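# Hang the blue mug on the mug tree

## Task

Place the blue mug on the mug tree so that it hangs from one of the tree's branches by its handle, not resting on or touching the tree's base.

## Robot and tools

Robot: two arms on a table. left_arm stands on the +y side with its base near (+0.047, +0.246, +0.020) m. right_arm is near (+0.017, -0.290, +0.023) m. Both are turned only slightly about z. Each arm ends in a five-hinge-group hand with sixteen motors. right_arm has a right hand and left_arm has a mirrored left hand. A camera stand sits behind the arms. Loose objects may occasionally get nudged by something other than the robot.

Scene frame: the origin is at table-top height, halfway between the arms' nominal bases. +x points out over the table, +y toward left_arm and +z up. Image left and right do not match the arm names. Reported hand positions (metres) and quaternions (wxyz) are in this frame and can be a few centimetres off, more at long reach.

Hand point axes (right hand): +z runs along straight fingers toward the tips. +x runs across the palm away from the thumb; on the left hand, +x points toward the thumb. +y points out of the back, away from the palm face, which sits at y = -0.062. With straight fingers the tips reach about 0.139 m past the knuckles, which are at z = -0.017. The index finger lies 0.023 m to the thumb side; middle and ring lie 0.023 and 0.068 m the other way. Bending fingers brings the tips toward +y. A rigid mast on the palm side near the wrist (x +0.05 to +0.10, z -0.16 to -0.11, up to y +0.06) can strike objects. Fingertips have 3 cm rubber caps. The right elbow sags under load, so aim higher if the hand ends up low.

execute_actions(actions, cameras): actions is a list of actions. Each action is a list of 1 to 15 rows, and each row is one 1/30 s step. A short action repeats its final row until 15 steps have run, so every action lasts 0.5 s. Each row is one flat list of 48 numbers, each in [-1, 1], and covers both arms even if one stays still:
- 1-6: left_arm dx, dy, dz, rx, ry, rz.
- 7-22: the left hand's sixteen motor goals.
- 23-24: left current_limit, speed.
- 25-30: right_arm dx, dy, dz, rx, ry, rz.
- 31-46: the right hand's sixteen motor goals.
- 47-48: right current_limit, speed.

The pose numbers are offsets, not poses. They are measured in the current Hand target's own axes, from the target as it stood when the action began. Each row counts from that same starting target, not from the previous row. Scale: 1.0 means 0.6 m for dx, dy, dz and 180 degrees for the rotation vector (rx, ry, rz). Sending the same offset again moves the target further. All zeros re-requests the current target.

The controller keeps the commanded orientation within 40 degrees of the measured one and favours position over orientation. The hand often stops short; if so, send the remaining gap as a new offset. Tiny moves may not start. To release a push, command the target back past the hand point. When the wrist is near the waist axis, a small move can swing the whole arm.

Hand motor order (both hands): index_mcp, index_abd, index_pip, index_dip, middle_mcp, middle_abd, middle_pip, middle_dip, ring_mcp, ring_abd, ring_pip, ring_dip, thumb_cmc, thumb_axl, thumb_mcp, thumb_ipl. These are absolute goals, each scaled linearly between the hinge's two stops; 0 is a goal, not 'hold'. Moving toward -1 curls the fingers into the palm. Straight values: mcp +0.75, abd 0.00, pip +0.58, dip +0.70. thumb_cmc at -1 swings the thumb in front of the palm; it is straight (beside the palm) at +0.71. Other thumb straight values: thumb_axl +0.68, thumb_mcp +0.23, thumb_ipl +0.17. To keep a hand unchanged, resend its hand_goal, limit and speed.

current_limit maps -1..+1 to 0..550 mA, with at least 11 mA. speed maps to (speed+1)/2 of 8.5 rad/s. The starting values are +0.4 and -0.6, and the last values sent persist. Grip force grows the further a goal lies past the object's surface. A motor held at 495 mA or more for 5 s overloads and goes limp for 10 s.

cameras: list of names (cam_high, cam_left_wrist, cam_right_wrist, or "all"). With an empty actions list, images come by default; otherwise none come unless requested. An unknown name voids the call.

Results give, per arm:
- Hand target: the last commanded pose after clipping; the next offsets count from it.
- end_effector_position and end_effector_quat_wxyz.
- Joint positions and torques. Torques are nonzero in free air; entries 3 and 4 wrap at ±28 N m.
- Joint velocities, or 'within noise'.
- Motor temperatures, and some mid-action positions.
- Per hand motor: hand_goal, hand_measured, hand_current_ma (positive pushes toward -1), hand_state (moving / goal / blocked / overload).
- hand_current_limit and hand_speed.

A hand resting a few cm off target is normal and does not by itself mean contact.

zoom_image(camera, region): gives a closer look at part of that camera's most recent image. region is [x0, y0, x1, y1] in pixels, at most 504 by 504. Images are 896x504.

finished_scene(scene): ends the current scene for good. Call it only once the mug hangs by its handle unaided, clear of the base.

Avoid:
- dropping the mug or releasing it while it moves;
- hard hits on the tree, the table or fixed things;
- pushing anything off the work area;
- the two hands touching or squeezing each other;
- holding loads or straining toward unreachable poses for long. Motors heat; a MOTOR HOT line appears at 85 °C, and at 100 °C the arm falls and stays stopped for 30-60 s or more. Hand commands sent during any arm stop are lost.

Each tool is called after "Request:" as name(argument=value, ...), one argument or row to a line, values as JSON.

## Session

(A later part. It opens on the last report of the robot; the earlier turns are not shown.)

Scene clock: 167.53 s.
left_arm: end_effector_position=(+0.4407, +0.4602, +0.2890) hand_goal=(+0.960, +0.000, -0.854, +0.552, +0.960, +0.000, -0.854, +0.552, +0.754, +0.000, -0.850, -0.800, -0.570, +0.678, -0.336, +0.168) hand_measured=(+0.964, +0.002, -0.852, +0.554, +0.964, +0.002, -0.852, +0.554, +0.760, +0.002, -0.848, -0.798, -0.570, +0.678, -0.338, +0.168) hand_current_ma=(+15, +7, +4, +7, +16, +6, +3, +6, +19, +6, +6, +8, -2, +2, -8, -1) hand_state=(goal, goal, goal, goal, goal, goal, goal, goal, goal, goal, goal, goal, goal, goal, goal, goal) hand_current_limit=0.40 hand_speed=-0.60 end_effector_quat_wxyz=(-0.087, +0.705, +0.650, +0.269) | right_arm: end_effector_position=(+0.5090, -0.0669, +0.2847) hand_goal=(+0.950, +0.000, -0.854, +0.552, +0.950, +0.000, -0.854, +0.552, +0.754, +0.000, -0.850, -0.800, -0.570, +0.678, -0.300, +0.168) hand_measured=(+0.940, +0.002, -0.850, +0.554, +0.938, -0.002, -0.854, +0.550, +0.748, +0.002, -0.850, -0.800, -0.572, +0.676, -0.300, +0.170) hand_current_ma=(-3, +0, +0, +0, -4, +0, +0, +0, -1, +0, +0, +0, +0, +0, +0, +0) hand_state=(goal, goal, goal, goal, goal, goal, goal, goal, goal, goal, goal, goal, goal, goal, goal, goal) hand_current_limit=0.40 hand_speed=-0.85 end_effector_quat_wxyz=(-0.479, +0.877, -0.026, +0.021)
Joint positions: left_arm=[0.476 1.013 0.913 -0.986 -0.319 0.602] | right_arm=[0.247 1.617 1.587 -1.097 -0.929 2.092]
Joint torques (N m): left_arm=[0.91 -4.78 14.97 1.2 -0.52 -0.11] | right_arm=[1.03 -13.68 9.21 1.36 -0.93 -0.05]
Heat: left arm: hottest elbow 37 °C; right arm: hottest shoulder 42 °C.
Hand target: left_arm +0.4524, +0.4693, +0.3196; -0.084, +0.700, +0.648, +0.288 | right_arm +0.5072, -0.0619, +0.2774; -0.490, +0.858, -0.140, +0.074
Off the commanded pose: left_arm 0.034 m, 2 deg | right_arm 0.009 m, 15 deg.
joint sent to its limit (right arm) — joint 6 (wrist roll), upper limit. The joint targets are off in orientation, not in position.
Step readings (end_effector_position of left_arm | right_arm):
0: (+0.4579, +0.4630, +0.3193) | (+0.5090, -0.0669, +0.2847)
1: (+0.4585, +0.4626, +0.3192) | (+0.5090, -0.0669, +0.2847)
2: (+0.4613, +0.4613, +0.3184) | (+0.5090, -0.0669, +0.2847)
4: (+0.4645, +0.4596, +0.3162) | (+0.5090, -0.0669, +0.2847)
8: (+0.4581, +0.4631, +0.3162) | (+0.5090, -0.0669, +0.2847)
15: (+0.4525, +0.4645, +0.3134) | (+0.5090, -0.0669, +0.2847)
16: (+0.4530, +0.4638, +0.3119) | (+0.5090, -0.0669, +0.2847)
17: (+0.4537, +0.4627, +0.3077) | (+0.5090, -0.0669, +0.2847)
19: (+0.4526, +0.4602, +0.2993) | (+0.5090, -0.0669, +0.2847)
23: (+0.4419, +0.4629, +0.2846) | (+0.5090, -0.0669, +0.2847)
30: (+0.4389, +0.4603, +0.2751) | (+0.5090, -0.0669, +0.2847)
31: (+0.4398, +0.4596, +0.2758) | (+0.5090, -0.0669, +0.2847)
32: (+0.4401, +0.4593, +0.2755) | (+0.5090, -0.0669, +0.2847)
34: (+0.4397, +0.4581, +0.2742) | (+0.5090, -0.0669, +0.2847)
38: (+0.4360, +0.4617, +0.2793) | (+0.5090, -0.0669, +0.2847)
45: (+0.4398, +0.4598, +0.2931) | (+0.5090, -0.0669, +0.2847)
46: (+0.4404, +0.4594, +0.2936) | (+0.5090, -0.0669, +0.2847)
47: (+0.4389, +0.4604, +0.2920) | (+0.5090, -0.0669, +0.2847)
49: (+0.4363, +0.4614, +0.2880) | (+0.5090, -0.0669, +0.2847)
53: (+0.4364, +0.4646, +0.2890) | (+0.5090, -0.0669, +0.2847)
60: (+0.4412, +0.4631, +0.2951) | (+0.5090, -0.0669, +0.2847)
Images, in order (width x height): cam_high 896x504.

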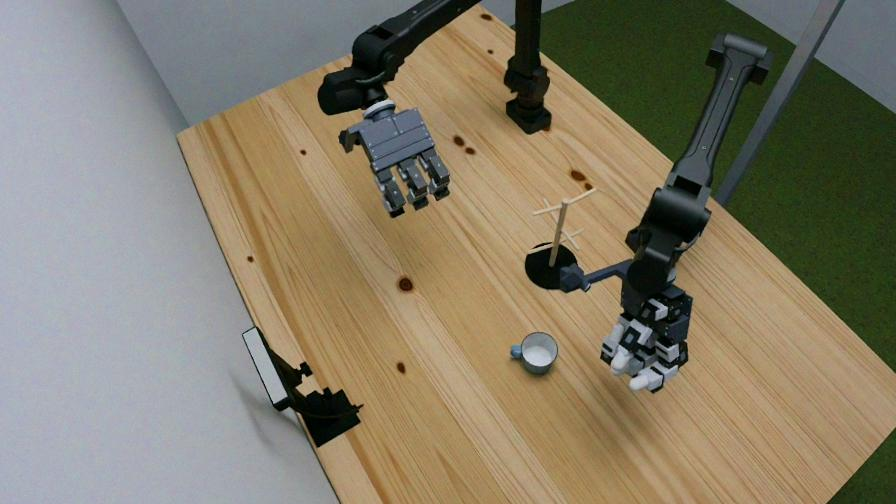

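Request:
execute_actions(
  actions=[
    [[-0.0515,0.0088,-0.0295,0.0796,0.0071,0.1524,0.959,0,-0.854,0.551,0.959,0,-0.854,0.551,0.754,0,-0.85,-0.8,-0.571,0.678,-0.337,0.168,0.4,-0.6,0,0,0,0,0,0,0.95,0,-0.854,0.551,0.95,0,-0.854,0.551,0.754,0,-0.85,-0.8,-0.571,0.678,-0.3,0.168,0.4,-0.85]],
    [[-0.0428,0.0237,-0.0348,0.0796,0.0071,0.1524,0.959,0,-0.854,0.551,0.959,0,-0.854,0.551,0.754,0,-0.85,-0.8,-0.571,0.678,-0.337,0.168,0.4,-0.6,0,0,0,0,0,0,0.95,0,-0.854,0.551,0.95,0,-0.854,0.551,0.754,0,-0.85,-0.8,-0.571,0.678,-0.3,0.168,0.4,-0.85]],
    [[-0.0285,0.0312,-0.0427,0.0796,0.0071,0.1524,0.959,0,-0.854,0.551,0.959,0,-0.854,0.551,0.754,0,-0.85,-0.8,-0.571,0.678,-0.337,0.168,0.4,-0.6,0,0,0,0,0,0,0.95,0,-0.854,0.551,0.95,0,-0.854,0.551,0.754,0,-0.85,-0.8,-0.571,0.678,-0.3,0.168,0.4,-0.85]],
  ],
  cameras=["cam_high","cam_left_wrist"],
)

Scene clock: 170.23 s.
left_arm: end_effector_position=(+0.4377, +0.3631, +0.3004) hand_goal=(+0.960, +0.000, -0.854, +0.552, +0.960, +0.000, -0.854, +0.552, +0.754, +0.000, -0.850, -0.800, -0.570, +0.678, -0.336, +0.168) hand_measured=(+0.956, +0.002, -0.852, +0.554, +0.954, +0.002, -0.852, +0.554, +0.750, +0.002, -0.848, -0.798, -0.572, +0.678, -0.336, +0.168) hand_current_ma=(-15, +6, +4, +7, -17, +5, +3, +6, -14, +5, +6, +8, -4, +1, -1, -1) hand_state=(goal, goal, goal, goal, goal, goal, goal, goal, goal, goal, goal, goal, goal, goal, goal, goal) hand_current_limit=0.40 hand_speed=-0.60 end_effector_quat_wxyz=(-0.482, +0.874, +0.060, -0.015) | right_arm: end_effector_position=(+0.5090, -0.0669, +0.2847) hand_goal=(+0.950, +0.000, -0.854, +0.552, +0.950, +0.000, -0.854, +0.552, +0.754, +0.000, -0.850, -0.800, -0.570, +0.678, -0.300, +0.168) hand_measured=(+0.940, +0.002, -0.850, +0.554, +0.938, -0.002, -0.854, +0.550, +0.748, +0.002, -0.850, -0.800, -0.572, +0.676, -0.300, +0.170) hand_current_ma=(-3, +0, +0, +0, -4, +0, +0, +0, -1, +0, +0, +0, +0, +0, +0, +0) hand_state=(goal, goal, goal, goal, goal, goal, goal, goal, goal, goal, goal, goal, goal, goal, goal, goal) hand_current_limit=0.40 hand_speed=-0.85 end_effector_quat_wxyz=(-0.479, +0.877, -0.026, +0.021)
Joint positions: left_arm=[0.073 1.338 1.346 -1.675 -1.004 1.417] | right_arm=[0.247 1.617 1.587 -1.097 -0.929 2.092]
Joint torques (N m): left_arm=[-0.09 -8.18 13.6 -0.17 -1.25 -0.07] | right_arm=[1.08 -13.8 9.18 1.28 -0.92 -0.05]
Heat: left arm: hottest elbow 37 °C; right arm: hottest shoulder 42 °C.
Hand target: left_arm +0.4524, +0.3612, +0.3198; -0.497, +0.862, +0.091, -0.052 | right_arm +0.5072, -0.0619, +0.2774; -0.490, +0.858, -0.140, +0.074
Off the commanded pose: left_arm 0.025 m, 6 deg | right_arm 0.009 m, 15 deg.
joint sent to its limit (left arm) — joint 4 (wrist pitch), lower limit. The joint targets are off in orientation, not in position.
joint sent to its limit (right arm) — joint 6 (wrist roll), upper limit. The joint targets are off in orientation, not in position.
Step readings (end_effector_position of left_arm | right_arm):
0: (+0.4408, +0.4601, +0.2890) | (+0.5090, -0.0669, +0.2847)
1: (+0.4402, +0.4606, +0.2893) | (+0.5090, -0.0669, +0.2847)
2: (+0.4363, +0.4628, +0.2885) | (+0.5090, -0.0669, +0.2847)
4: (+0.4294, +0.4616, +0.2872) | (+0.5090, -0.0669, +0.2847)
8: (+0.4315, +0.4501, +0.2959) | (+0.5090, -0.0669, +0.2847)
15: (+0.4388, +0.4363, +0.2997) | (+0.5090, -0.0669, +0.2847)
16: (+0.4378, +0.4367, +0.2987) | (+0.5090, -0.0669, +0.2847)
17: (+0.4344, +0.4371, +0.2970) | (+0.5090, -0.0669, +0.2847)
19: (+0.4282, +0.4351, +0.2965) | (+0.5090, -0.0669, +0.2847)
23: (+0.4373, +0.4143, +0.3027) | (+0.5090, -0.0669, +0.2847)
30: (+0.4402, +0.3996, +0.3001) | (+0.5090, -0.0669, +0.2847)
31: (+0.4391, +0.4002, +0.2995) | (+0.5090, -0.0669, +0.2847)
32: (+0.4370, +0.4014, +0.2999) | (+0.5090, -0.0669, +0.2847)
34: (+0.4337, +0.4020, +0.3035) | (+0.5090, -0.0669, +0.2847)
38: (+0.4414, +0.3794, +0.3070) | (+0.5090, -0.0669, +0.2847)
45: (+0.4417, +0.3639, +0.3016) | (+0.5090, -0.0669, +0.2847)
Images, in order (width x height): cam_high 896x504, cam_left_wrist 896x504.

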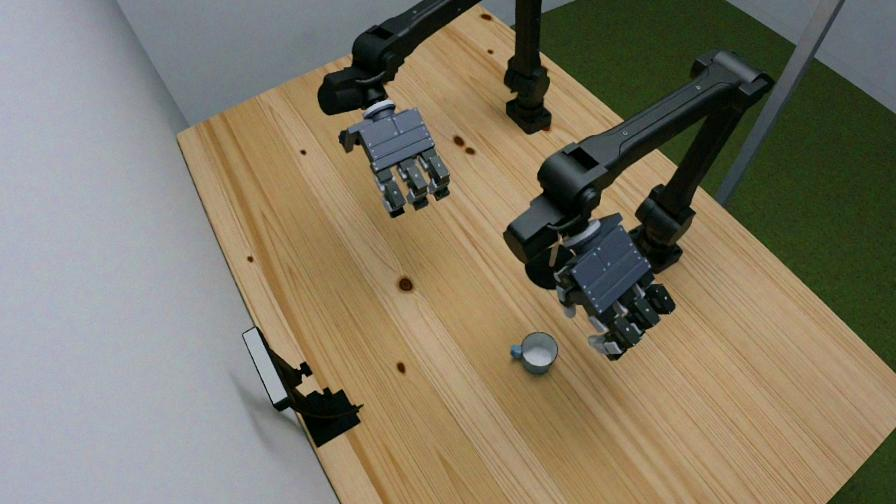

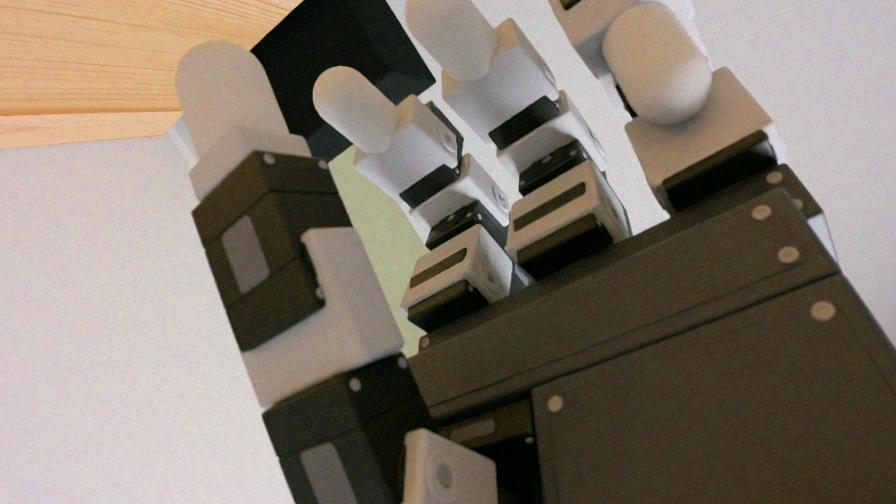

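Request:
execute_actions(
  actions=[
    [[-0.0217,0.1778,0.0587,0,0,0,0.959,0,-0.854,0.551,0.959,0,-0.854,0.551,0.754,0,-0.85,-0.8,-0.571,0.678,-0.337,0.168,0.4,-0.6,0,0,0,0,0,0,0.95,0,-0.854,0.551,0.95,0,-0.854,0.551,0.754,0,-0.85,-0.8,-0.571,0.678,-0.3,0.168,0.4,-0.85]],
    [[-0.0122,0.1345,0.067,0,0,0,0.959,0,-0.854,0.551,0.959,0,-0.854,0.551,0.754,0,-0.85,-0.8,-0.571,0.678,-0.337,0.168,0.4,-0.6,0,0,0,0,0,0,0.95,0,-0.854,0.551,0.95,0,-0.854,0.551,0.754,0,-0.85,-0.8,-0.571,0.678,-0.3,0.168,0.4,-0.85]],
  ],
  cameras=["cam_high","cam_left_wrist"],
)

Request:
zoom_image(
  camera="cam_high",
  region=[460, 220, 660, 400],
)

Scene clock: 171.90 s.
left_arm: end_effector_position=(+0.4354, +0.3352, +0.1222) hand_goal=(+0.960, +0.000, -0.854, +0.552, +0.960, +0.000, -0.854, +0.552, +0.754, +0.000, -0.850, -0.800, -0.570, +0.678, -0.336, +0.168) hand_measured=(+0.954, +0.002, -0.852, +0.554, +0.954, +0.002, -0.852, +0.554, +0.750, +0.002, -0.848, -0.798, -0.572, +0.678, -0.336, +0.168) hand_current_ma=(-18, +6, +4, +7, -20, +5, +3, +6, -15, +5, +6, +8, -3, +1, +0, -1) hand_state=(goal, goal, goal, goal, goal, goal, goal, goal, goal, goal, goal, goal, goal, goal, goal, goal) hand_current_limit=0.40 hand_speed=-0.60 end_effector_quat_wxyz=(-0.495, +0.861, +0.095, -0.059) | right_arm: end_effector_position=(+0.5090, -0.0669, +0.2847) hand_goal=(+0.950, +0.000, -0.854, +0.552, +0.950, +0.000, -0.854, +0.552, +0.754, +0.000, -0.850, -0.800, -0.570, +0.678, -0.300, +0.168) hand_measured=(+0.940, +0.002, -0.850, +0.554, +0.938, -0.002, -0.854, +0.550, +0.748, +0.002, -0.850, -0.800, -0.572, +0.676, -0.300, +0.170) hand_current_ma=(-3, +0, +0, +0, -4, +0, +0, +0, -1, +0, +0, +0, +0, +0, +0, +0) hand_state=(goal, goal, goal, goal, goal, goal, goal, goal, goal, goal, goal, goal, goal, goal, goal, goal) hand_current_limit=0.40 hand_speed=-0.85 end_effector_quat_wxyz=(-0.479, +0.877, -0.026, +0.021)
Joint positions: left_arm=[-0.014 1.563 1.073 -1.522 -0.982 1.063] | right_arm=[0.247 1.617 1.587 -1.097 -0.929 2.092]
Joint torques (N m): left_arm=[-1.03 -10.29 6.9 -0.21 -1.11 -0.19] | right_arm=[1.2 -13.74 9.21 1.29 -0.93 -0.04]
Heat: left arm: hottest elbow 37 °C; right arm: hottest shoulder 42 °C.
Hand target: left_arm +0.4387, +0.3289, +0.1198; -0.497, +0.862, +0.091, -0.052 | right_arm +0.5072, -0.0619, +0.2774; -0.490, +0.858, -0.140, +0.074
Off the commanded pose: left_arm 0.008 m, 1 deg | right_arm 0.009 m, 15 deg.
joint sent to its limit (right arm) — joint 6 (wrist roll), upper limit. The joint targets are off in orientation, not in position.
Step readings (end_effector_position of left_arm | right_arm):
0: (+0.4377, +0.3631, +0.3004) | (+0.5090, -0.0669, +0.2847)
1: (+0.4379, +0.3631, +0.3003) | (+0.5090, -0.0669, +0.2847)
2: (+0.4392, +0.3629, +0.2993) | (+0.5090, -0.0669, +0.2847)
4: (+0.4404, +0.3611, +0.2908) | (+0.5090, -0.0669, +0.2847)
8: (+0.4347, +0.3473, +0.2440) | (+0.5090, -0.0669, +0.2847)
15: (+0.4414, +0.3401, +0.2091) | (+0.5090, -0.0669, +0.2847)
16: (+0.4418, +0.3403, +0.2090) | (+0.5090, -0.0669, +0.2847)
17: (+0.4426, +0.3405, +0.2062) | (+0.5090, -0.0669, +0.2847)
19: (+0.4421, +0.3396, +0.1933) | (+0.5090, -0.0669, +0.2847)
23: (+0.4289, +0.3370, +0.1479) | (+0.5090, -0.0669, +0.2847)
30: (+0.4337, +0.3351, +0.1223) | (+0.5090, -0.0669, +0.2847)
Images, in order (width x height): cam_high 896x504, cam_left_wrist 896x504.

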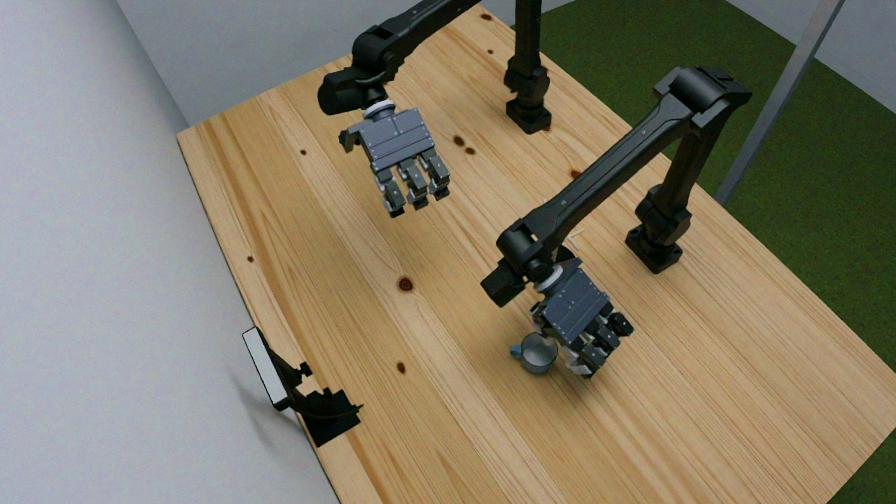

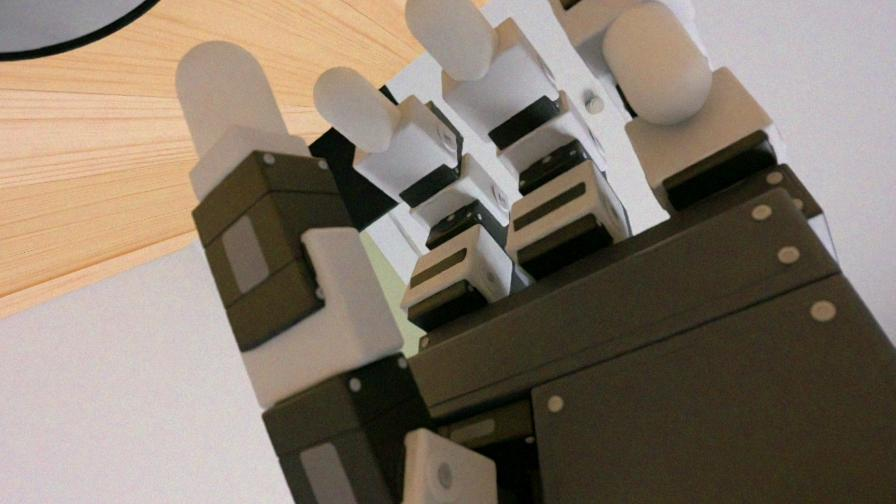

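Scaled by 2.520.

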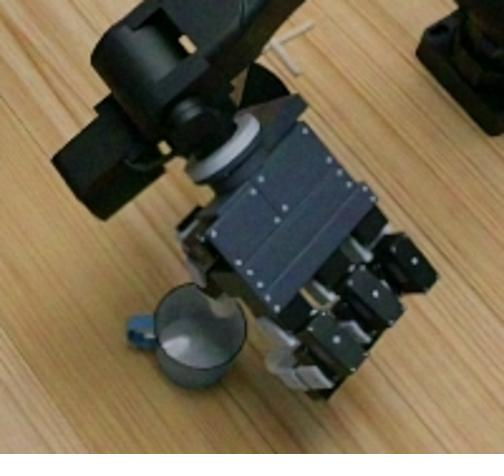

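Request:
execute_actions(
  actions=[
    [[0,0.0577,0.0333,0,0,0,0.959,0,-0.854,0.551,0.959,0,-0.854,0.551,0.754,0,-0.85,-0.8,-0.571,0.678,-0.337,0.168,0.4,-0.6,0,0,0,0,0,0,0.95,0,-0.854,0.551,0.95,0,-0.854,0.551,0.754,0,-0.85,-0.8,-0.571,0.678,-0.3,0.168,0.4,-0.85]],
  ],
  cameras=["cam_high","cam_left_wrist"],
)

Request:
zoom_image(
  camera="cam_high",
  region=[460, 220, 660, 400],
)

Scene clock: 173.40 s.
left_arm: end_effector_position=(+0.4396, +0.3352, +0.0861) hand_goal=(+0.960, +0.000, -0.854, +0.552, +0.960, +0.000, -0.854, +0.552, +0.754, +0.000, -0.850, -0.800, -0.570, +0.678, -0.336, +0.168) hand_measured=(+0.954, +0.002, -0.852, +0.554, +0.954, +0.002, -0.852, +0.554, +0.750, +0.002, -0.848, -0.798, -0.572, +0.678, -0.336, +0.168) hand_current_ma=(-18, +6, +4, +7, -20, +5, +3, +6, -15, +5, +6, +8, -3, +1, +0, -1) hand_state=(goal, goal, goal, goal, goal, goal, goal, goal, goal, goal, goal, goal, goal, goal, goal, goal) hand_current_limit=0.40 hand_speed=-0.60 end_effector_quat_wxyz=(-0.495, +0.861, +0.099, -0.053) | right_arm: end_effector_position=(+0.5090, -0.0669, +0.2847) hand_goal=(+0.950, +0.000, -0.854, +0.552, +0.950, +0.000, -0.854, +0.552, +0.754, +0.000, -0.850, -0.800, -0.570, +0.678, -0.300, +0.168) hand_measured=(+0.940, +0.002, -0.850, +0.554, +0.938, -0.002, -0.854, +0.550, +0.748, +0.002, -0.850, -0.800, -0.572, +0.676, -0.300, +0.170) hand_current_ma=(-3, +0, +0, +0, -4, +0, +0, +0, -1, +0, +0, +0, +0, +0, +0, +0) hand_state=(goal, goal, goal, goal, goal, goal, goal, goal, goal, goal, goal, goal, goal, goal, goal, goal) hand_current_limit=0.40 hand_speed=-0.85 end_effector_quat_wxyz=(-0.479, +0.877, -0.026, +0.021)
Joint positions: left_arm=[-0.015 1.617 1.029 -1.413 -0.983 1.058] | right_arm=[0.247 1.617 1.587 -1.097 -0.929 2.092]
Joint torques (N m): left_arm=[-1.2 -10.46 6 -0.17 -1.08 -0.17] | right_arm=[1.2 -13.68 9.22 1.29 -0.92 -0.05]
Heat: left arm: hottest elbow 37 °C; right arm: hottest shoulder 41 °C.
Hand target: left_arm +0.4389, +0.3289, +0.0799; -0.497, +0.862, +0.091, -0.052 | right_arm +0.5072, -0.0619, +0.2774; -0.490, +0.858, -0.140, +0.074
Off the commanded pose: left_arm 0.009 m, 1 deg | right_arm 0.009 m, 15 deg.
joint sent to its limit (right arm) — joint 6 (wrist roll), upper limit. The joint targets are off in orientation, not in position.
Step readings (end_effector_position of left_arm | right_arm):
0: (+0.4355, +0.3352, +0.1223) | (+0.5090, -0.0669, +0.2847)
1: (+0.4358, +0.3352, +0.1222) | (+0.5090, -0.0669, +0.2847)
2: (+0.4370, +0.3352, +0.1213) | (+0.5090, -0.0669, +0.2847)
4: (+0.4407, +0.3351, +0.1165) | (+0.5090, -0.0669, +0.2847)
8: (+0.4393, +0.3352, +0.0987) | (+0.5090, -0.0669, +0.2847)
15: (+0.4390, +0.3352, +0.0862) | (+0.5090, -0.0669, +0.2847)
Images, in order (width x height): cam_high 896x504, cam_left_wrist 896x504.

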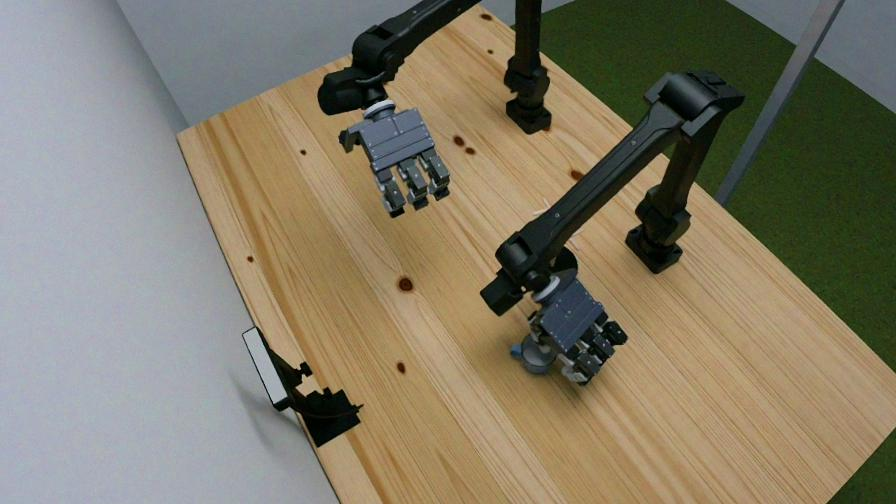

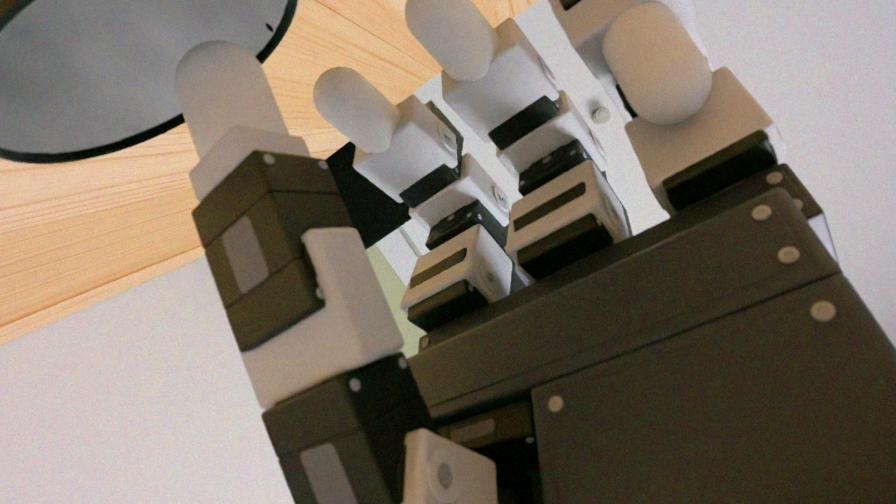

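Scaled by 2.520.

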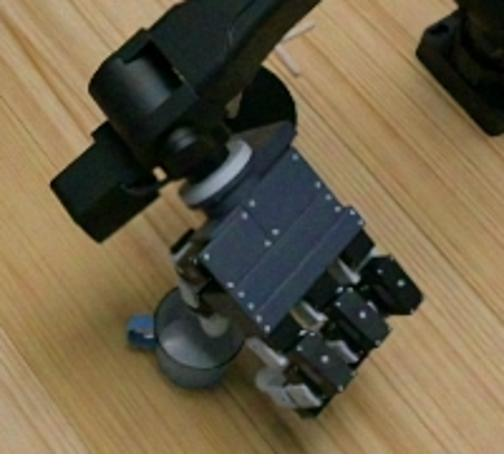

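Request:
execute_actions(
  actions=[
    [[0.0285,0.0108,-0.0153,0,0,0,0.959,0,-0.854,0.551,0.959,0,-0.854,0.551,0.754,0,-0.85,-0.8,-0.571,0.678,-0.337,0.168,0.4,-0.6,0,0,0,0,0,0,0.95,0,-0.854,0.551,0.95,0,-0.854,0.551,0.754,0,-0.85,-0.8,-0.571,0.678,-0.3,0.168,0.4,-0.85]],
  ],
  cameras=["cam_high","cam_left_wrist"],
)

Request:
zoom_image(
  camera="cam_high",
  region=[460, 220, 660, 400],
)

Scene clock: 174.77 s.
left_arm: end_effector_position=(+0.4395, +0.3292, +0.0715) hand_goal=(+0.960, +0.000, -0.854, +0.552, +0.960, +0.000, -0.854, +0.552, +0.754, +0.000, -0.850, -0.800, -0.570, +0.678, -0.336, +0.168) hand_measured=(+0.954, +0.002, -0.852, +0.554, +0.954, +0.002, -0.852, +0.554, +0.750, +0.002, -0.848, -0.798, -0.572, +0.678, -0.336, +0.168) hand_current_ma=(-18, +6, +4, +7, -20, +5, +3, +6, -15, +5, +6, +8, -3, +1, +0, -1) hand_state=(goal, goal, goal, goal, goal, goal, goal, goal, goal, goal, goal, goal, goal, goal, goal, goal) hand_current_limit=0.40 hand_speed=-0.60 end_effector_quat_wxyz=(-0.498, +0.860, +0.089, -0.067) | right_arm: end_effector_position=(+0.5090, -0.0669, +0.2847) hand_goal=(+0.950, +0.000, -0.854, +0.552, +0.950, +0.000, -0.854, +0.552, +0.754, +0.000, -0.850, -0.800, -0.570, +0.678, -0.300, +0.168) hand_measured=(+0.940, +0.002, -0.850, +0.554, +0.938, -0.002, -0.854, +0.550, +0.748, +0.002, -0.850, -0.800, -0.572, +0.676, -0.300, +0.170) hand_current_ma=(-3, +0, +0, +0, -4, +0, +0, +0, -1, +0, +0, +0, +0, +0, +0, +0) hand_state=(goal, goal, goal, goal, goal, goal, goal, goal, goal, goal, goal, goal, goal, goal, goal, goal) hand_current_limit=0.40 hand_speed=-0.85 end_effector_quat_wxyz=(-0.479, +0.877, -0.026, +0.021)
Joint positions: left_arm=[-0.03 1.663 1.036 -1.424 -0.978 1.039] | right_arm=[0.247 1.617 1.587 -1.097 -0.929 2.092]
Joint torques (N m): left_arm=[-1.14 -10.4 9.76 -1.02 -0.95 -0.22] | right_arm=[1.03 -13.57 9.24 1.29 -0.92 -0.05]
Heat: left arm: hottest elbow 37 °C; right arm: hottest shoulder 41 °C.
Hand target: left_arm +0.4579, +0.3215, +0.0791; -0.497, +0.862, +0.091, -0.052 | right_arm +0.5072, -0.0619, +0.2774; -0.490, +0.858, -0.140, +0.074
Off the commanded pose: left_arm 0.021 m, 2 deg | right_arm 0.009 m, 15 deg.
joint sent to its limit (right arm) — joint 6 (wrist roll), upper limit. The joint targets are off in orientation, not in position.
Step readings (end_effector_position of left_arm | right_arm):
0: (+0.4396, +0.3352, +0.0861) | (+0.5090, -0.0669, +0.2847)
1: (+0.4396, +0.3352, +0.0861) | (+0.5090, -0.0669, +0.2847)
2: (+0.4397, +0.3347, +0.0858) | (+0.5090, -0.0669, +0.2847)
4: (+0.4398, +0.3334, +0.0836) | (+0.5090, -0.0669, +0.2847)
8: (+0.4377, +0.3306, +0.0741) | (+0.5090, -0.0669, +0.2847)
15: (+0.4370, +0.3292, +0.0701) | (+0.5090, -0.0669, +0.2847)
Images, in order (width x height): cam_high 896x504, cam_left_wrist 896x504.

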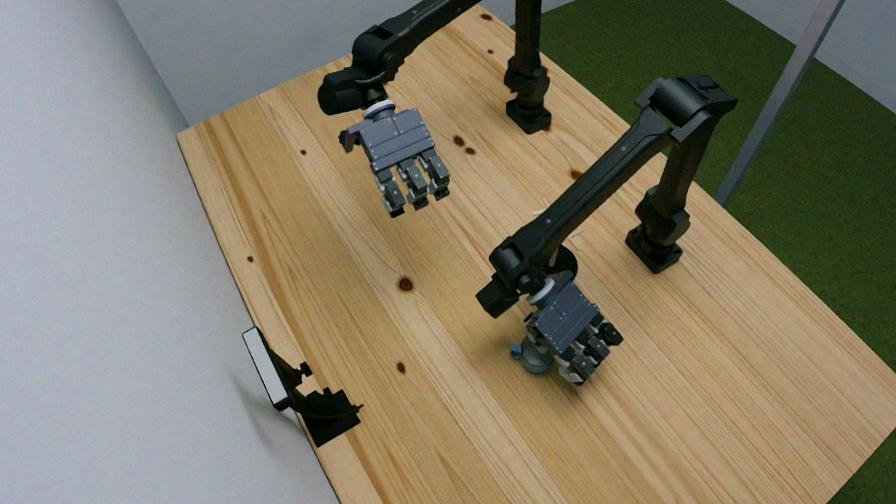

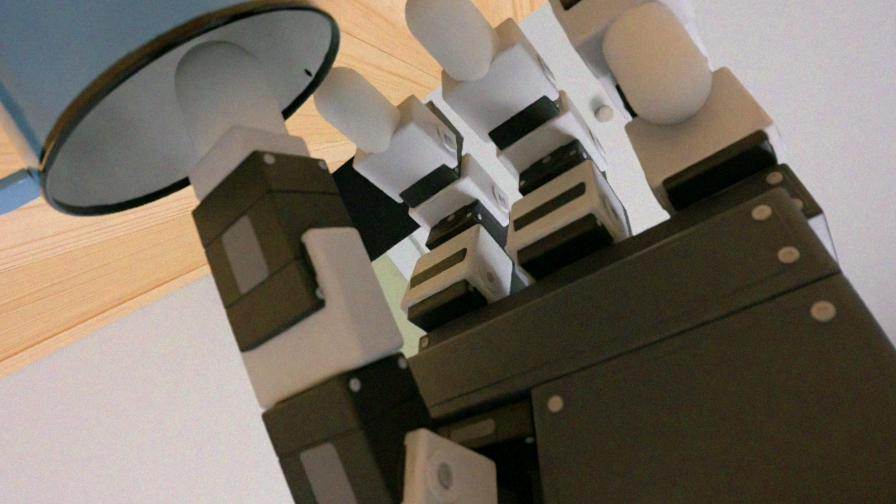

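Scaled by 2.520.

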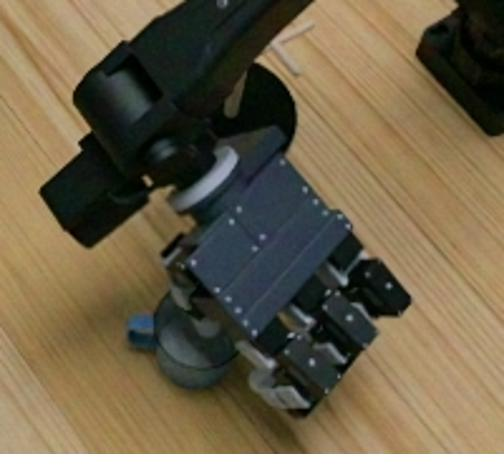

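Request:
execute_actions(
  actions=[
    [[0.013,-0.0073,-0.0073,0,0,0,0.959,0,-0.854,0.551,0.959,0,-0.854,0.551,0.754,0,-0.85,-0.8,-0.571,0.678,-0.337,0.168,0.4,-0.6,0,0,0,0,0,0,0.95,0,-0.854,0.551,0.95,0,-0.854,0.551,0.754,0,-0.85,-0.8,-0.571,0.678,-0.3,0.168,0.4,-0.85]],
  ],
  cameras=["cam_high","cam_left_wrist"],
)

Request:
zoom_image(
  camera="cam_high",
  region=[460, 220, 660, 400],
)

Scene clock: 175.67 s.
left_arm: end_effector_position=(+0.4486, +0.3286, +0.0794) hand_goal=(+0.960, +0.000, -0.854, +0.552, +0.960, +0.000, -0.854, +0.552, +0.754, +0.000, -0.850, -0.800, -0.570, +0.678, -0.336, +0.168) hand_measured=(+0.954, +0.002, -0.852, +0.554, +0.954, +0.002, -0.852, +0.554, +0.750, +0.002, -0.848, -0.798, -0.572, +0.678, -0.336, +0.168) hand_current_ma=(-18, +6, +4, +7, -20, +5, +3, +6, -15, +5, +6, +8, -3, +1, +0, -1) hand_state=(goal, goal, goal, goal, goal, goal, goal, goal, goal, goal, goal, goal, goal, goal, goal, goal) hand_current_limit=0.40 hand_speed=-0.60 end_effector_quat_wxyz=(-0.497, +0.860, +0.091, -0.063) | right_arm: end_effector_position=(+0.5090, -0.0669, +0.2847) hand_goal=(+0.950, +0.000, -0.854, +0.552, +0.950, +0.000, -0.854, +0.552, +0.754, +0.000, -0.850, -0.800, -0.570, +0.678, -0.300, +0.168) hand_measured=(+0.940, +0.002, -0.850, +0.554, +0.938, -0.002, -0.854, +0.550, +0.748, +0.002, -0.850, -0.800, -0.572, +0.676, -0.300, +0.170) hand_current_ma=(-3, +0, +0, +0, -4, +0, +0, +0, -1, +0, +0, +0, +0, +0, +0, +0) hand_state=(goal, goal, goal, goal, goal, goal, goal, goal, goal, goal, goal, goal, goal, goal, goal, goal) hand_current_limit=0.40 hand_speed=-0.85 end_effector_quat_wxyz=(-0.479, +0.877, -0.026, +0.021)
Joint positions: left_arm=[-0.03 1.666 1.067 -1.444 -0.978 1.039] | right_arm=[0.247 1.617 1.587 -1.097 -0.929 2.092]
Joint torques (N m): left_arm=[-0.91 -10.34 9.98 -1.03 -1.01 -0.17] | right_arm=[1.03 -13.8 9.21 1.35 -0.92 -0.05]
Heat: left arm: hottest elbow 37 °C; right arm: hottest shoulder 41 °C.
Hand target: left_arm +0.4658, +0.3215, +0.0850; -0.497, +0.862, +0.091, -0.052 | right_arm +0.5072, -0.0619, +0.2774; -0.490, +0.858, -0.140, +0.074
Off the commanded pose: left_arm 0.019 m, 1 deg | right_arm 0.009 m, 15 deg.
joint sent to its limit (right arm) — joint 6 (wrist roll), upper limit. The joint targets are off in orientation, not in position.
Step readings (end_effector_position of left_arm | right_arm):
0: (+0.4396, +0.3292, +0.0716) | (+0.5090, -0.0669, +0.2847)
1: (+0.4396, +0.3292, +0.0716) | (+0.5090, -0.0669, +0.2847)
2: (+0.4396, +0.3292, +0.0719) | (+0.5090, -0.0669, +0.2847)
4: (+0.4406, +0.3291, +0.0736) | (+0.5090, -0.0669, +0.2847)
8: (+0.4468, +0.3287, +0.0785) | (+0.5090, -0.0669, +0.2847)
15: (+0.4489, +0.3286, +0.0801) | (+0.5090, -0.0669, +0.2847)
Images, in order (width x height): cam_high 896x504, cam_left_wrist 896x504.

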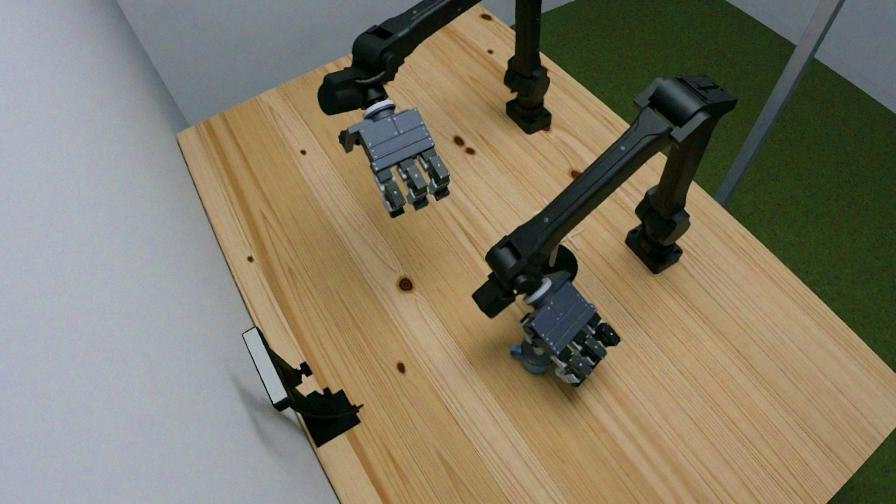

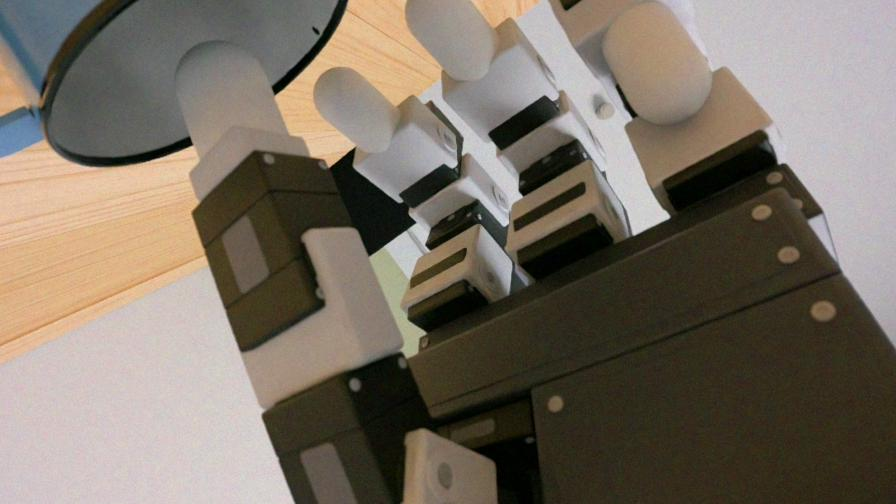

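Scaled by 2.520.

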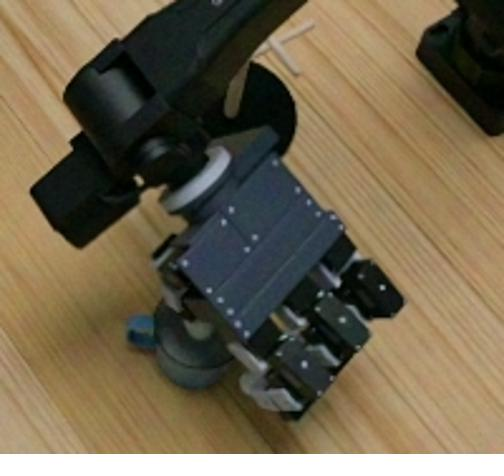

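Request:
execute_actions(
  actions=[
    [[-0.0147,0.0643,0.0387,0,0,0,0.959,0,-0.854,0.551,0.959,0,-0.854,0.551,0.754,0,-0.85,-0.8,-0.571,0.678,-0.337,0.168,0.4,-0.6,0,0,0,0,0,0,0.95,0,-0.854,0.551,0.95,0,-0.854,0.551,0.754,0,-0.85,-0.8,-0.571,0.678,-0.3,0.168,0.4,-0.85]],
  ],
  cameras=["cam_high","cam_left_wrist"],
)

Request:
zoom_image(
  camera="cam_high",
  region=[460, 220, 660, 400],
)

Scene clock: 176.87 s.
left_arm: end_effector_position=(+0.4587, +0.3274, +0.0470) hand_goal=(+0.960, +0.000, -0.854, +0.552, +0.960, +0.000, -0.854, +0.552, +0.754, +0.000, -0.850, -0.800, -0.570, +0.678, -0.336, +0.168) hand_measured=(+0.954, +0.002, -0.852, +0.554, +0.954, +0.002, -0.852, +0.554, +0.750, +0.002, -0.848, -0.798, -0.572, +0.678, -0.336, +0.168) hand_current_ma=(-18, +6, +4, +7, -20, +5, +3, +6, -15, +5, +6, +8, -3, +1, +0, -1) hand_state=(goal, goal, goal, goal, goal, goal, goal, goal, goal, goal, goal, goal, goal, goal, goal, goal) hand_current_limit=0.40 hand_speed=-0.60 end_effector_quat_wxyz=(-0.496, +0.861, +0.099, -0.052) | right_arm: end_effector_position=(+0.5090, -0.0669, +0.2847) hand_goal=(+0.950, +0.000, -0.854, +0.552, +0.950, +0.000, -0.854, +0.552, +0.754, +0.000, -0.850, -0.800, -0.570, +0.678, -0.300, +0.168) hand_measured=(+0.940, +0.002, -0.850, +0.554, +0.938, -0.002, -0.854, +0.550, +0.748, +0.002, -0.850, -0.800, -0.572, +0.676, -0.300, +0.170) hand_current_ma=(-3, +0, +0, +0, -4, +0, +0, +0, -1, +0, +0, +0, +0, +0, +0, +0) hand_state=(goal, goal, goal, goal, goal, goal, goal, goal, goal, goal, goal, goal, goal, goal, goal, goal) hand_current_limit=0.40 hand_speed=-0.85 end_effector_quat_wxyz=(-0.479, +0.877, -0.026, +0.021)
Joint positions: left_arm=[-0.031 1.729 1.05 -1.344 -0.977 1.032] | right_arm=[0.247 1.617 1.587 -1.097 -0.929 2.092]
Joint torques (N m): left_arm=[-1.08 -11.34 5.44 -0.2 -1 -0.2] | right_arm=[1.14 -13.8 9.21 1.32 -0.93 -0.05]
Heat: left arm: hottest elbow 37 °C; right arm: hottest shoulder 41 °C.
Hand target: left_arm +0.4571, +0.3205, +0.0399; -0.497, +0.862, +0.091, -0.052 | right_arm +0.5072, -0.0619, +0.2774; -0.490, +0.858, -0.140, +0.074
Off the commanded pose: left_arm 0.010 m, 1 deg | right_arm 0.009 m, 15 deg.
joint sent to its limit (right arm) — joint 6 (wrist roll), upper limit. The joint targets are off in orientation, not in position.
Step readings (end_effector_position of left_arm | right_arm):
0: (+0.4486, +0.3286, +0.0794) | (+0.5090, -0.0669, +0.2847)
1: (+0.4486, +0.3286, +0.0793) | (+0.5090, -0.0669, +0.2847)
2: (+0.4496, +0.3285, +0.0784) | (+0.5090, -0.0669, +0.2847)
4: (+0.4549, +0.3281, +0.0741) | (+0.5090, -0.0669, +0.2847)
8: (+0.4609, +0.3274, +0.0586) | (+0.5090, -0.0669, +0.2847)
15: (+0.4581, +0.3274, +0.0471) | (+0.5090, -0.0669, +0.2847)
Images, in order (width x height): cam_high 896x504, cam_left_wrist 896x504.

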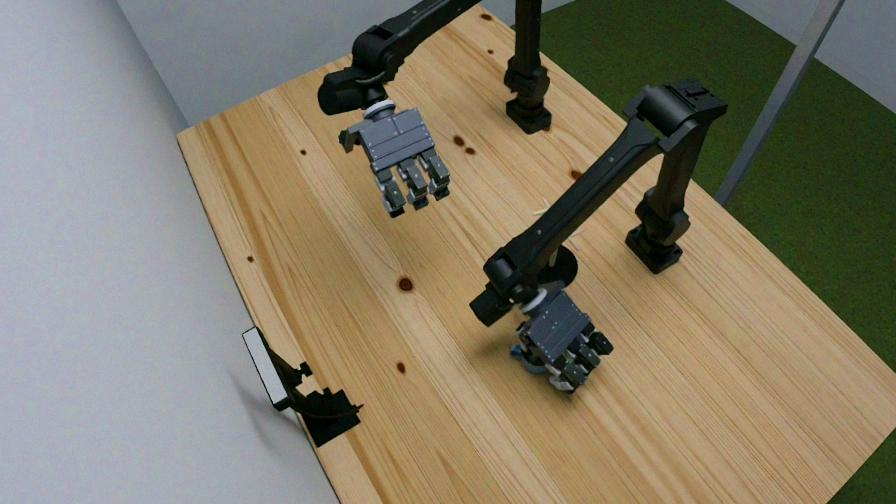

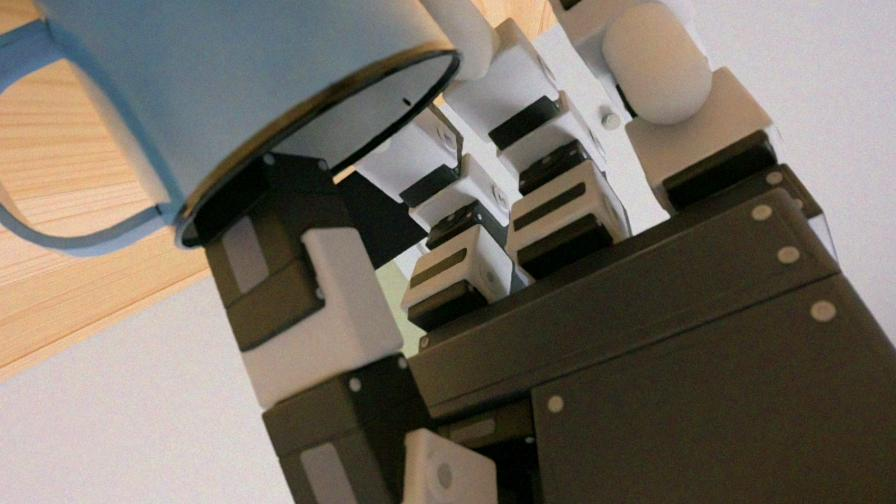

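Scaled by 2.520.

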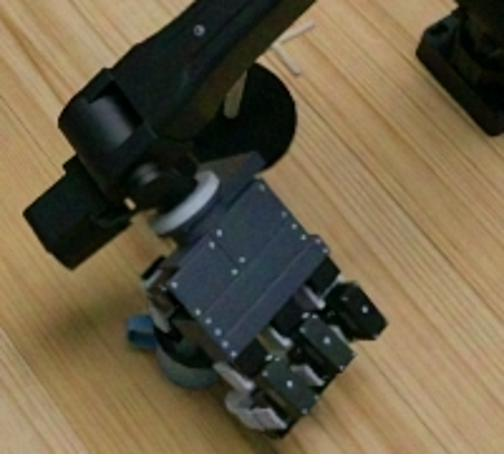

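Request:
execute_actions(
  actions=[
    [[0,0,0,0,0,0,0.52,0,-0.854,0.551,0.52,0,-0.854,0.551,0.754,0,-0.85,-0.8,-0.571,0.678,-0.337,0.168,0.4,-0.85,0,0,0,0,0,0,0.95,0,-0.854,0.551,0.95,0,-0.854,0.551,0.754,0,-0.85,-0.8,-0.571,0.678,-0.3,0.168,0.4,-0.85]],
    [[0,0,0,0,0,0,0.52,0,-0.854,0.551,0.52,0,-0.854,0.551,0.754,0,-0.85,-0.8,-0.571,0.678,-0.5,0.168,0.4,-0.85,0,0,0,0,0,0,0.95,0,-0.854,0.551,0.95,0,-0.854,0.551,0.754,0,-0.85,-0.8,-0.571,0.678,-0.3,0.168,0.4,-0.85]],
  ],
  cameras=["cam_left_wrist"],
)

Scene clock: 178.23 s.
left_arm: end_effector_position=(+0.4588, +0.3274, +0.0470) hand_goal=(+0.520, +0.000, -0.854, +0.552, +0.520, +0.000, -0.854, +0.552, +0.754, +0.000, -0.850, -0.800, -0.570, +0.678, -0.500, +0.168) hand_measured=(+0.588, +0.002, -0.830, +0.560, +0.534, +0.002, -0.846, +0.554, +0.750, +0.002, -0.848, -0.798, -0.572, +0.678, -0.406, +0.186) hand_current_ma=(+310, +6, +91, +28, +53, +5, +25, +7, -15, +5, +6, +8, -3, +2, +385, +94) hand_state=(blocked, goal, blocked, goal, goal, goal, goal, goal, goal, goal, goal, goal, goal, goal, blocked, goal) hand_current_limit=0.40 hand_speed=-0.85 end_effector_quat_wxyz=(-0.496, +0.861, +0.099, -0.052) | right_arm: end_effector_position=(+0.5090, -0.0669, +0.2847) hand_goal=(+0.950, +0.000, -0.854, +0.552, +0.950, +0.000, -0.854, +0.552, +0.754, +0.000, -0.850, -0.800, -0.570, +0.678, -0.300, +0.168) hand_measured=(+0.940, +0.002, -0.850, +0.554, +0.938, -0.002, -0.854, +0.550, +0.748, +0.002, -0.850, -0.800, -0.572, +0.676, -0.300, +0.170) hand_current_ma=(-3, +0, +0, +0, -4, +0, +0, +0, -1, +0, +0, +0, +0, +0, +0, +0) hand_state=(goal, goal, goal, goal, goal, goal, goal, goal, goal, goal, goal, goal, goal, goal, goal, goal) hand_current_limit=0.40 hand_speed=-0.85 end_effector_quat_wxyz=(-0.479, +0.877, -0.026, +0.021)
Joint positions: left_arm=[-0.031 1.729 1.05 -1.344 -0.977 1.032] | right_arm=[0.247 1.617 1.587 -1.097 -0.929 2.092]
Joint torques (N m): left_arm=[-1.14 -11.16 5.49 -0.16 -0.97 -0.19] | right_arm=[1.08 -13.63 9.18 1.31 -0.93 -0.04]
Heat: left arm: hottest elbow 36 °C; right arm: hottest shoulder 41 °C.
Hand target: left_arm +0.4571, +0.3205, +0.0399; -0.497, +0.862, +0.091, -0.052 | right_arm +0.5072, -0.0619, +0.2774; -0.490, +0.858, -0.140, +0.074
Off the commanded pose: left_arm 0.010 m, 1 deg | right_arm 0.009 m, 15 deg.
joint sent to its limit (right arm) — joint 6 (wrist roll), upper limit. The joint targets are off in orientation, not in position.
Step readings (end_effector_position of left_arm | right_arm):
0: (+0.4587, +0.3274, +0.0470) | (+0.5090, -0.0669, +0.2847)
1: (+0.4587, +0.3274, +0.0470) | (+0.5090, -0.0669, +0.2847)
2: (+0.4587, +0.3274, +0.0470) | (+0.5090, -0.0669, +0.2847)
4: (+0.4587, +0.3274, +0.0470) | (+0.5090, -0.0669, +0.2847)
8: (+0.4587, +0.3274, +0.0470) | (+0.5090, -0.0669, +0.2847)
15: (+0.4587, +0.3274, +0.0470) | (+0.5090, -0.0669, +0.2847)
16: (+0.4587, +0.3274, +0.0470) | (+0.5090, -0.0669, +0.2847)
17: (+0.4588, +0.3274, +0.0470) | (+0.5090, -0.0669, +0.2847)
19: (+0.4588, +0.3274, +0.0470) | (+0.5090, -0.0669, +0.2847)
23: (+0.4588, +0.3274, +0.0470) | (+0.5090, -0.0669, +0.2847)
30: (+0.4588, +0.3274, +0.0470) | (+0.5090, -0.0669, +0.2847)
Images, in order (width x height): cam_left_wrist 896x504.

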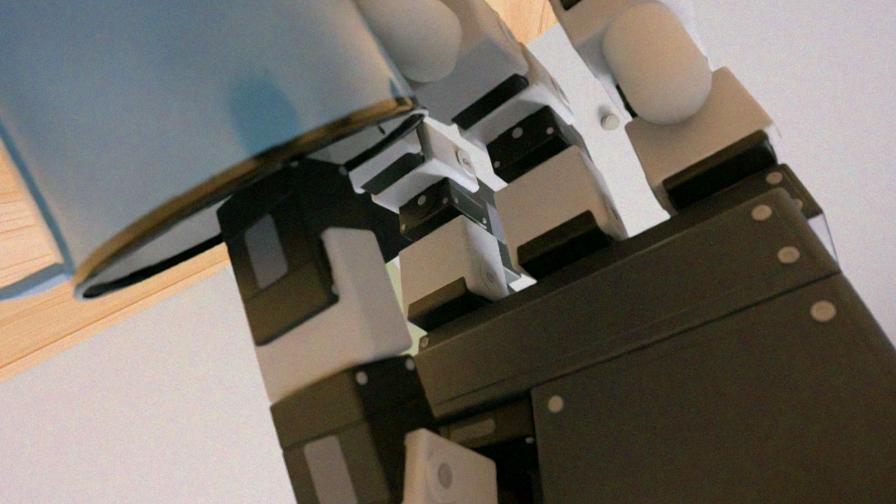

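Request:
execute_actions(
  actions=[
    [[0,0,0,0,0,0,0.52,0,-0.854,0.551,0.47,0,-0.854,0.551,0.754,0,-0.85,-0.8,-0.571,0.678,-0.65,0.168,0.4,-0.85,0,0,0,0,0,0,0.95,0,-0.854,0.551,0.95,0,-0.854,0.551,0.754,0,-0.85,-0.8,-0.571,0.678,-0.3,0.168,0.4,-0.85]],
    [[0.0303,-0.1077,-0.0637,0,0,0,0.52,0,-0.854,0.551,0.47,0,-0.854,0.551,0.754,0,-0.85,-0.8,-0.571,0.678,-0.65,0.168,0.4,-0.85,0,0,0,0,0,0,0.95,0,-0.854,0.551,0.95,0,-0.854,0.551,0.754,0,-0.85,-0.8,-0.571,0.678,-0.3,0.168,0.4,-0.85]],
  ],
  cameras=["cam_high","cam_left_wrist"],
)

Request:
zoom_image(
  camera="cam_high",
  region=[460, 220, 660, 400],
)

Scene clock: 179.77 s.
left_arm: end_effector_position=(+0.4578, +0.3273, +0.1027) hand_goal=(+0.520, +0.000, -0.854, +0.552, +0.470, +0.000, -0.854, +0.552, +0.754, +0.000, -0.850, -0.800, -0.570, +0.678, -0.650, +0.168) hand_measured=(+0.586, +0.002, -0.824, +0.564, +0.470, +0.002, -0.848, +0.554, +0.750, +0.002, -0.848, -0.798, -0.572, +0.680, -0.406, +0.196) hand_current_ma=(+298, +6, +114, +39, -2, +5, +18, +8, -16, +5, +6, +8, -4, +9, +385, +143) hand_state=(blocked, goal, blocked, goal, goal, goal, goal, goal, goal, goal, goal, goal, goal, goal, blocked, blocked) hand_current_limit=0.40 hand_speed=-0.85 end_effector_quat_wxyz=(-0.498, +0.860, +0.085, -0.067) | right_arm: end_effector_position=(+0.5090, -0.0669, +0.2847) hand_goal=(+0.950, +0.000, -0.854, +0.552, +0.950, +0.000, -0.854, +0.552, +0.754, +0.000, -0.850, -0.800, -0.570, +0.678, -0.300, +0.168) hand_measured=(+0.940, +0.002, -0.850, +0.554, +0.938, -0.002, -0.854, +0.550, +0.748, +0.002, -0.850, -0.800, -0.572, +0.676, -0.300, +0.170) hand_current_ma=(-3, +0, +0, +0, -4, +0, +0, +0, -1, +0, +0, +0, +0, +0, +0, +0) hand_state=(goal, goal, goal, goal, goal, goal, goal, goal, goal, goal, goal, goal, goal, goal, goal, goal) hand_current_limit=0.40 hand_speed=-0.85 end_effector_quat_wxyz=(-0.479, +0.877, -0.026, +0.021)
Joint positions: left_arm=[-0.031 1.658 1.128 -1.519 -0.98 1.048] | right_arm=[0.247 1.617 1.587 -1.097 -0.929 2.092]
Joint torques (N m): left_arm=[-0.26 -11.75 10.43 -1.03 -1.05 -0.15] | right_arm=[1.14 -13.68 9.21 1.29 -0.92 -0.05]
Heat: left arm: hottest elbow 36 °C; right arm: hottest shoulder 41 °C.
Hand target: left_arm +0.4749, +0.3236, +0.1150; -0.497, +0.862, +0.091, -0.052 | right_arm +0.5072, -0.0619, +0.2774; -0.490, +0.858, -0.140, +0.074
Off the commanded pose: left_arm 0.021 m, 2 deg | right_arm 0.009 m, 15 deg.
joint sent to its limit (right arm) — joint 6 (wrist roll), upper limit. The joint targets are off in orientation, not in position.
Step readings (end_effector_position of left_arm | right_arm):
0: (+0.4588, +0.3274, +0.0470) | (+0.5090, -0.0669, +0.2847)
1: (+0.4588, +0.3274, +0.0470) | (+0.5090, -0.0669, +0.2847)
2: (+0.4588, +0.3274, +0.0470) | (+0.5090, -0.0669, +0.2847)
4: (+0.4588, +0.3274, +0.0470) | (+0.5090, -0.0669, +0.2847)
8: (+0.4588, +0.3274, +0.0470) | (+0.5090, -0.0669, +0.2847)
15: (+0.4588, +0.3274, +0.0470) | (+0.5090, -0.0669, +0.2847)
16: (+0.4587, +0.3274, +0.0471) | (+0.5090, -0.0669, +0.2847)
17: (+0.4566, +0.3275, +0.0478) | (+0.5090, -0.0669, +0.2847)
19: (+0.4504, +0.3278, +0.0531) | (+0.5090, -0.0669, +0.2847)
23: (+0.4482, +0.3277, +0.0775) | (+0.5090, -0.0669, +0.2847)
30: (+0.4599, +0.3271, +0.1022) | (+0.5090, -0.0669, +0.2847)
Images, in order (width x height): cam_high 896x504, cam_left_wrist 896x504.

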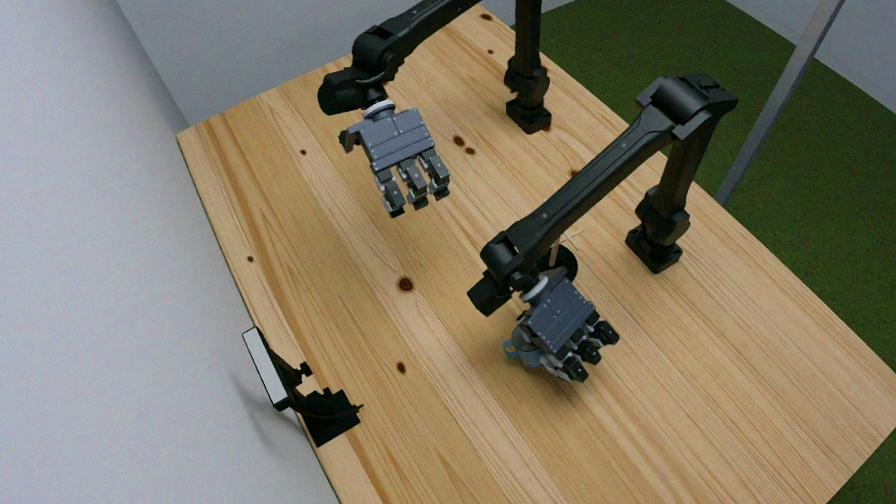

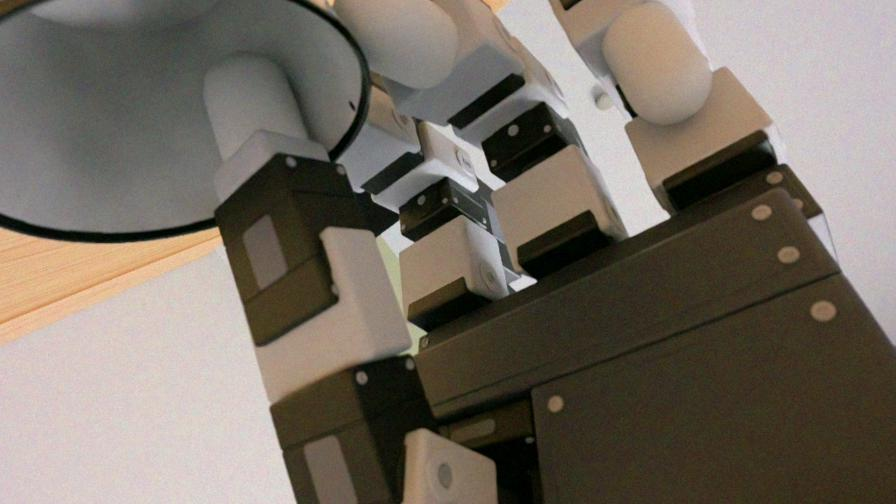

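Scaled by 2.520.

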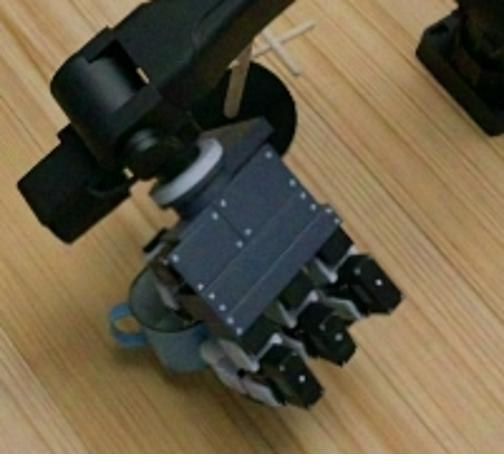

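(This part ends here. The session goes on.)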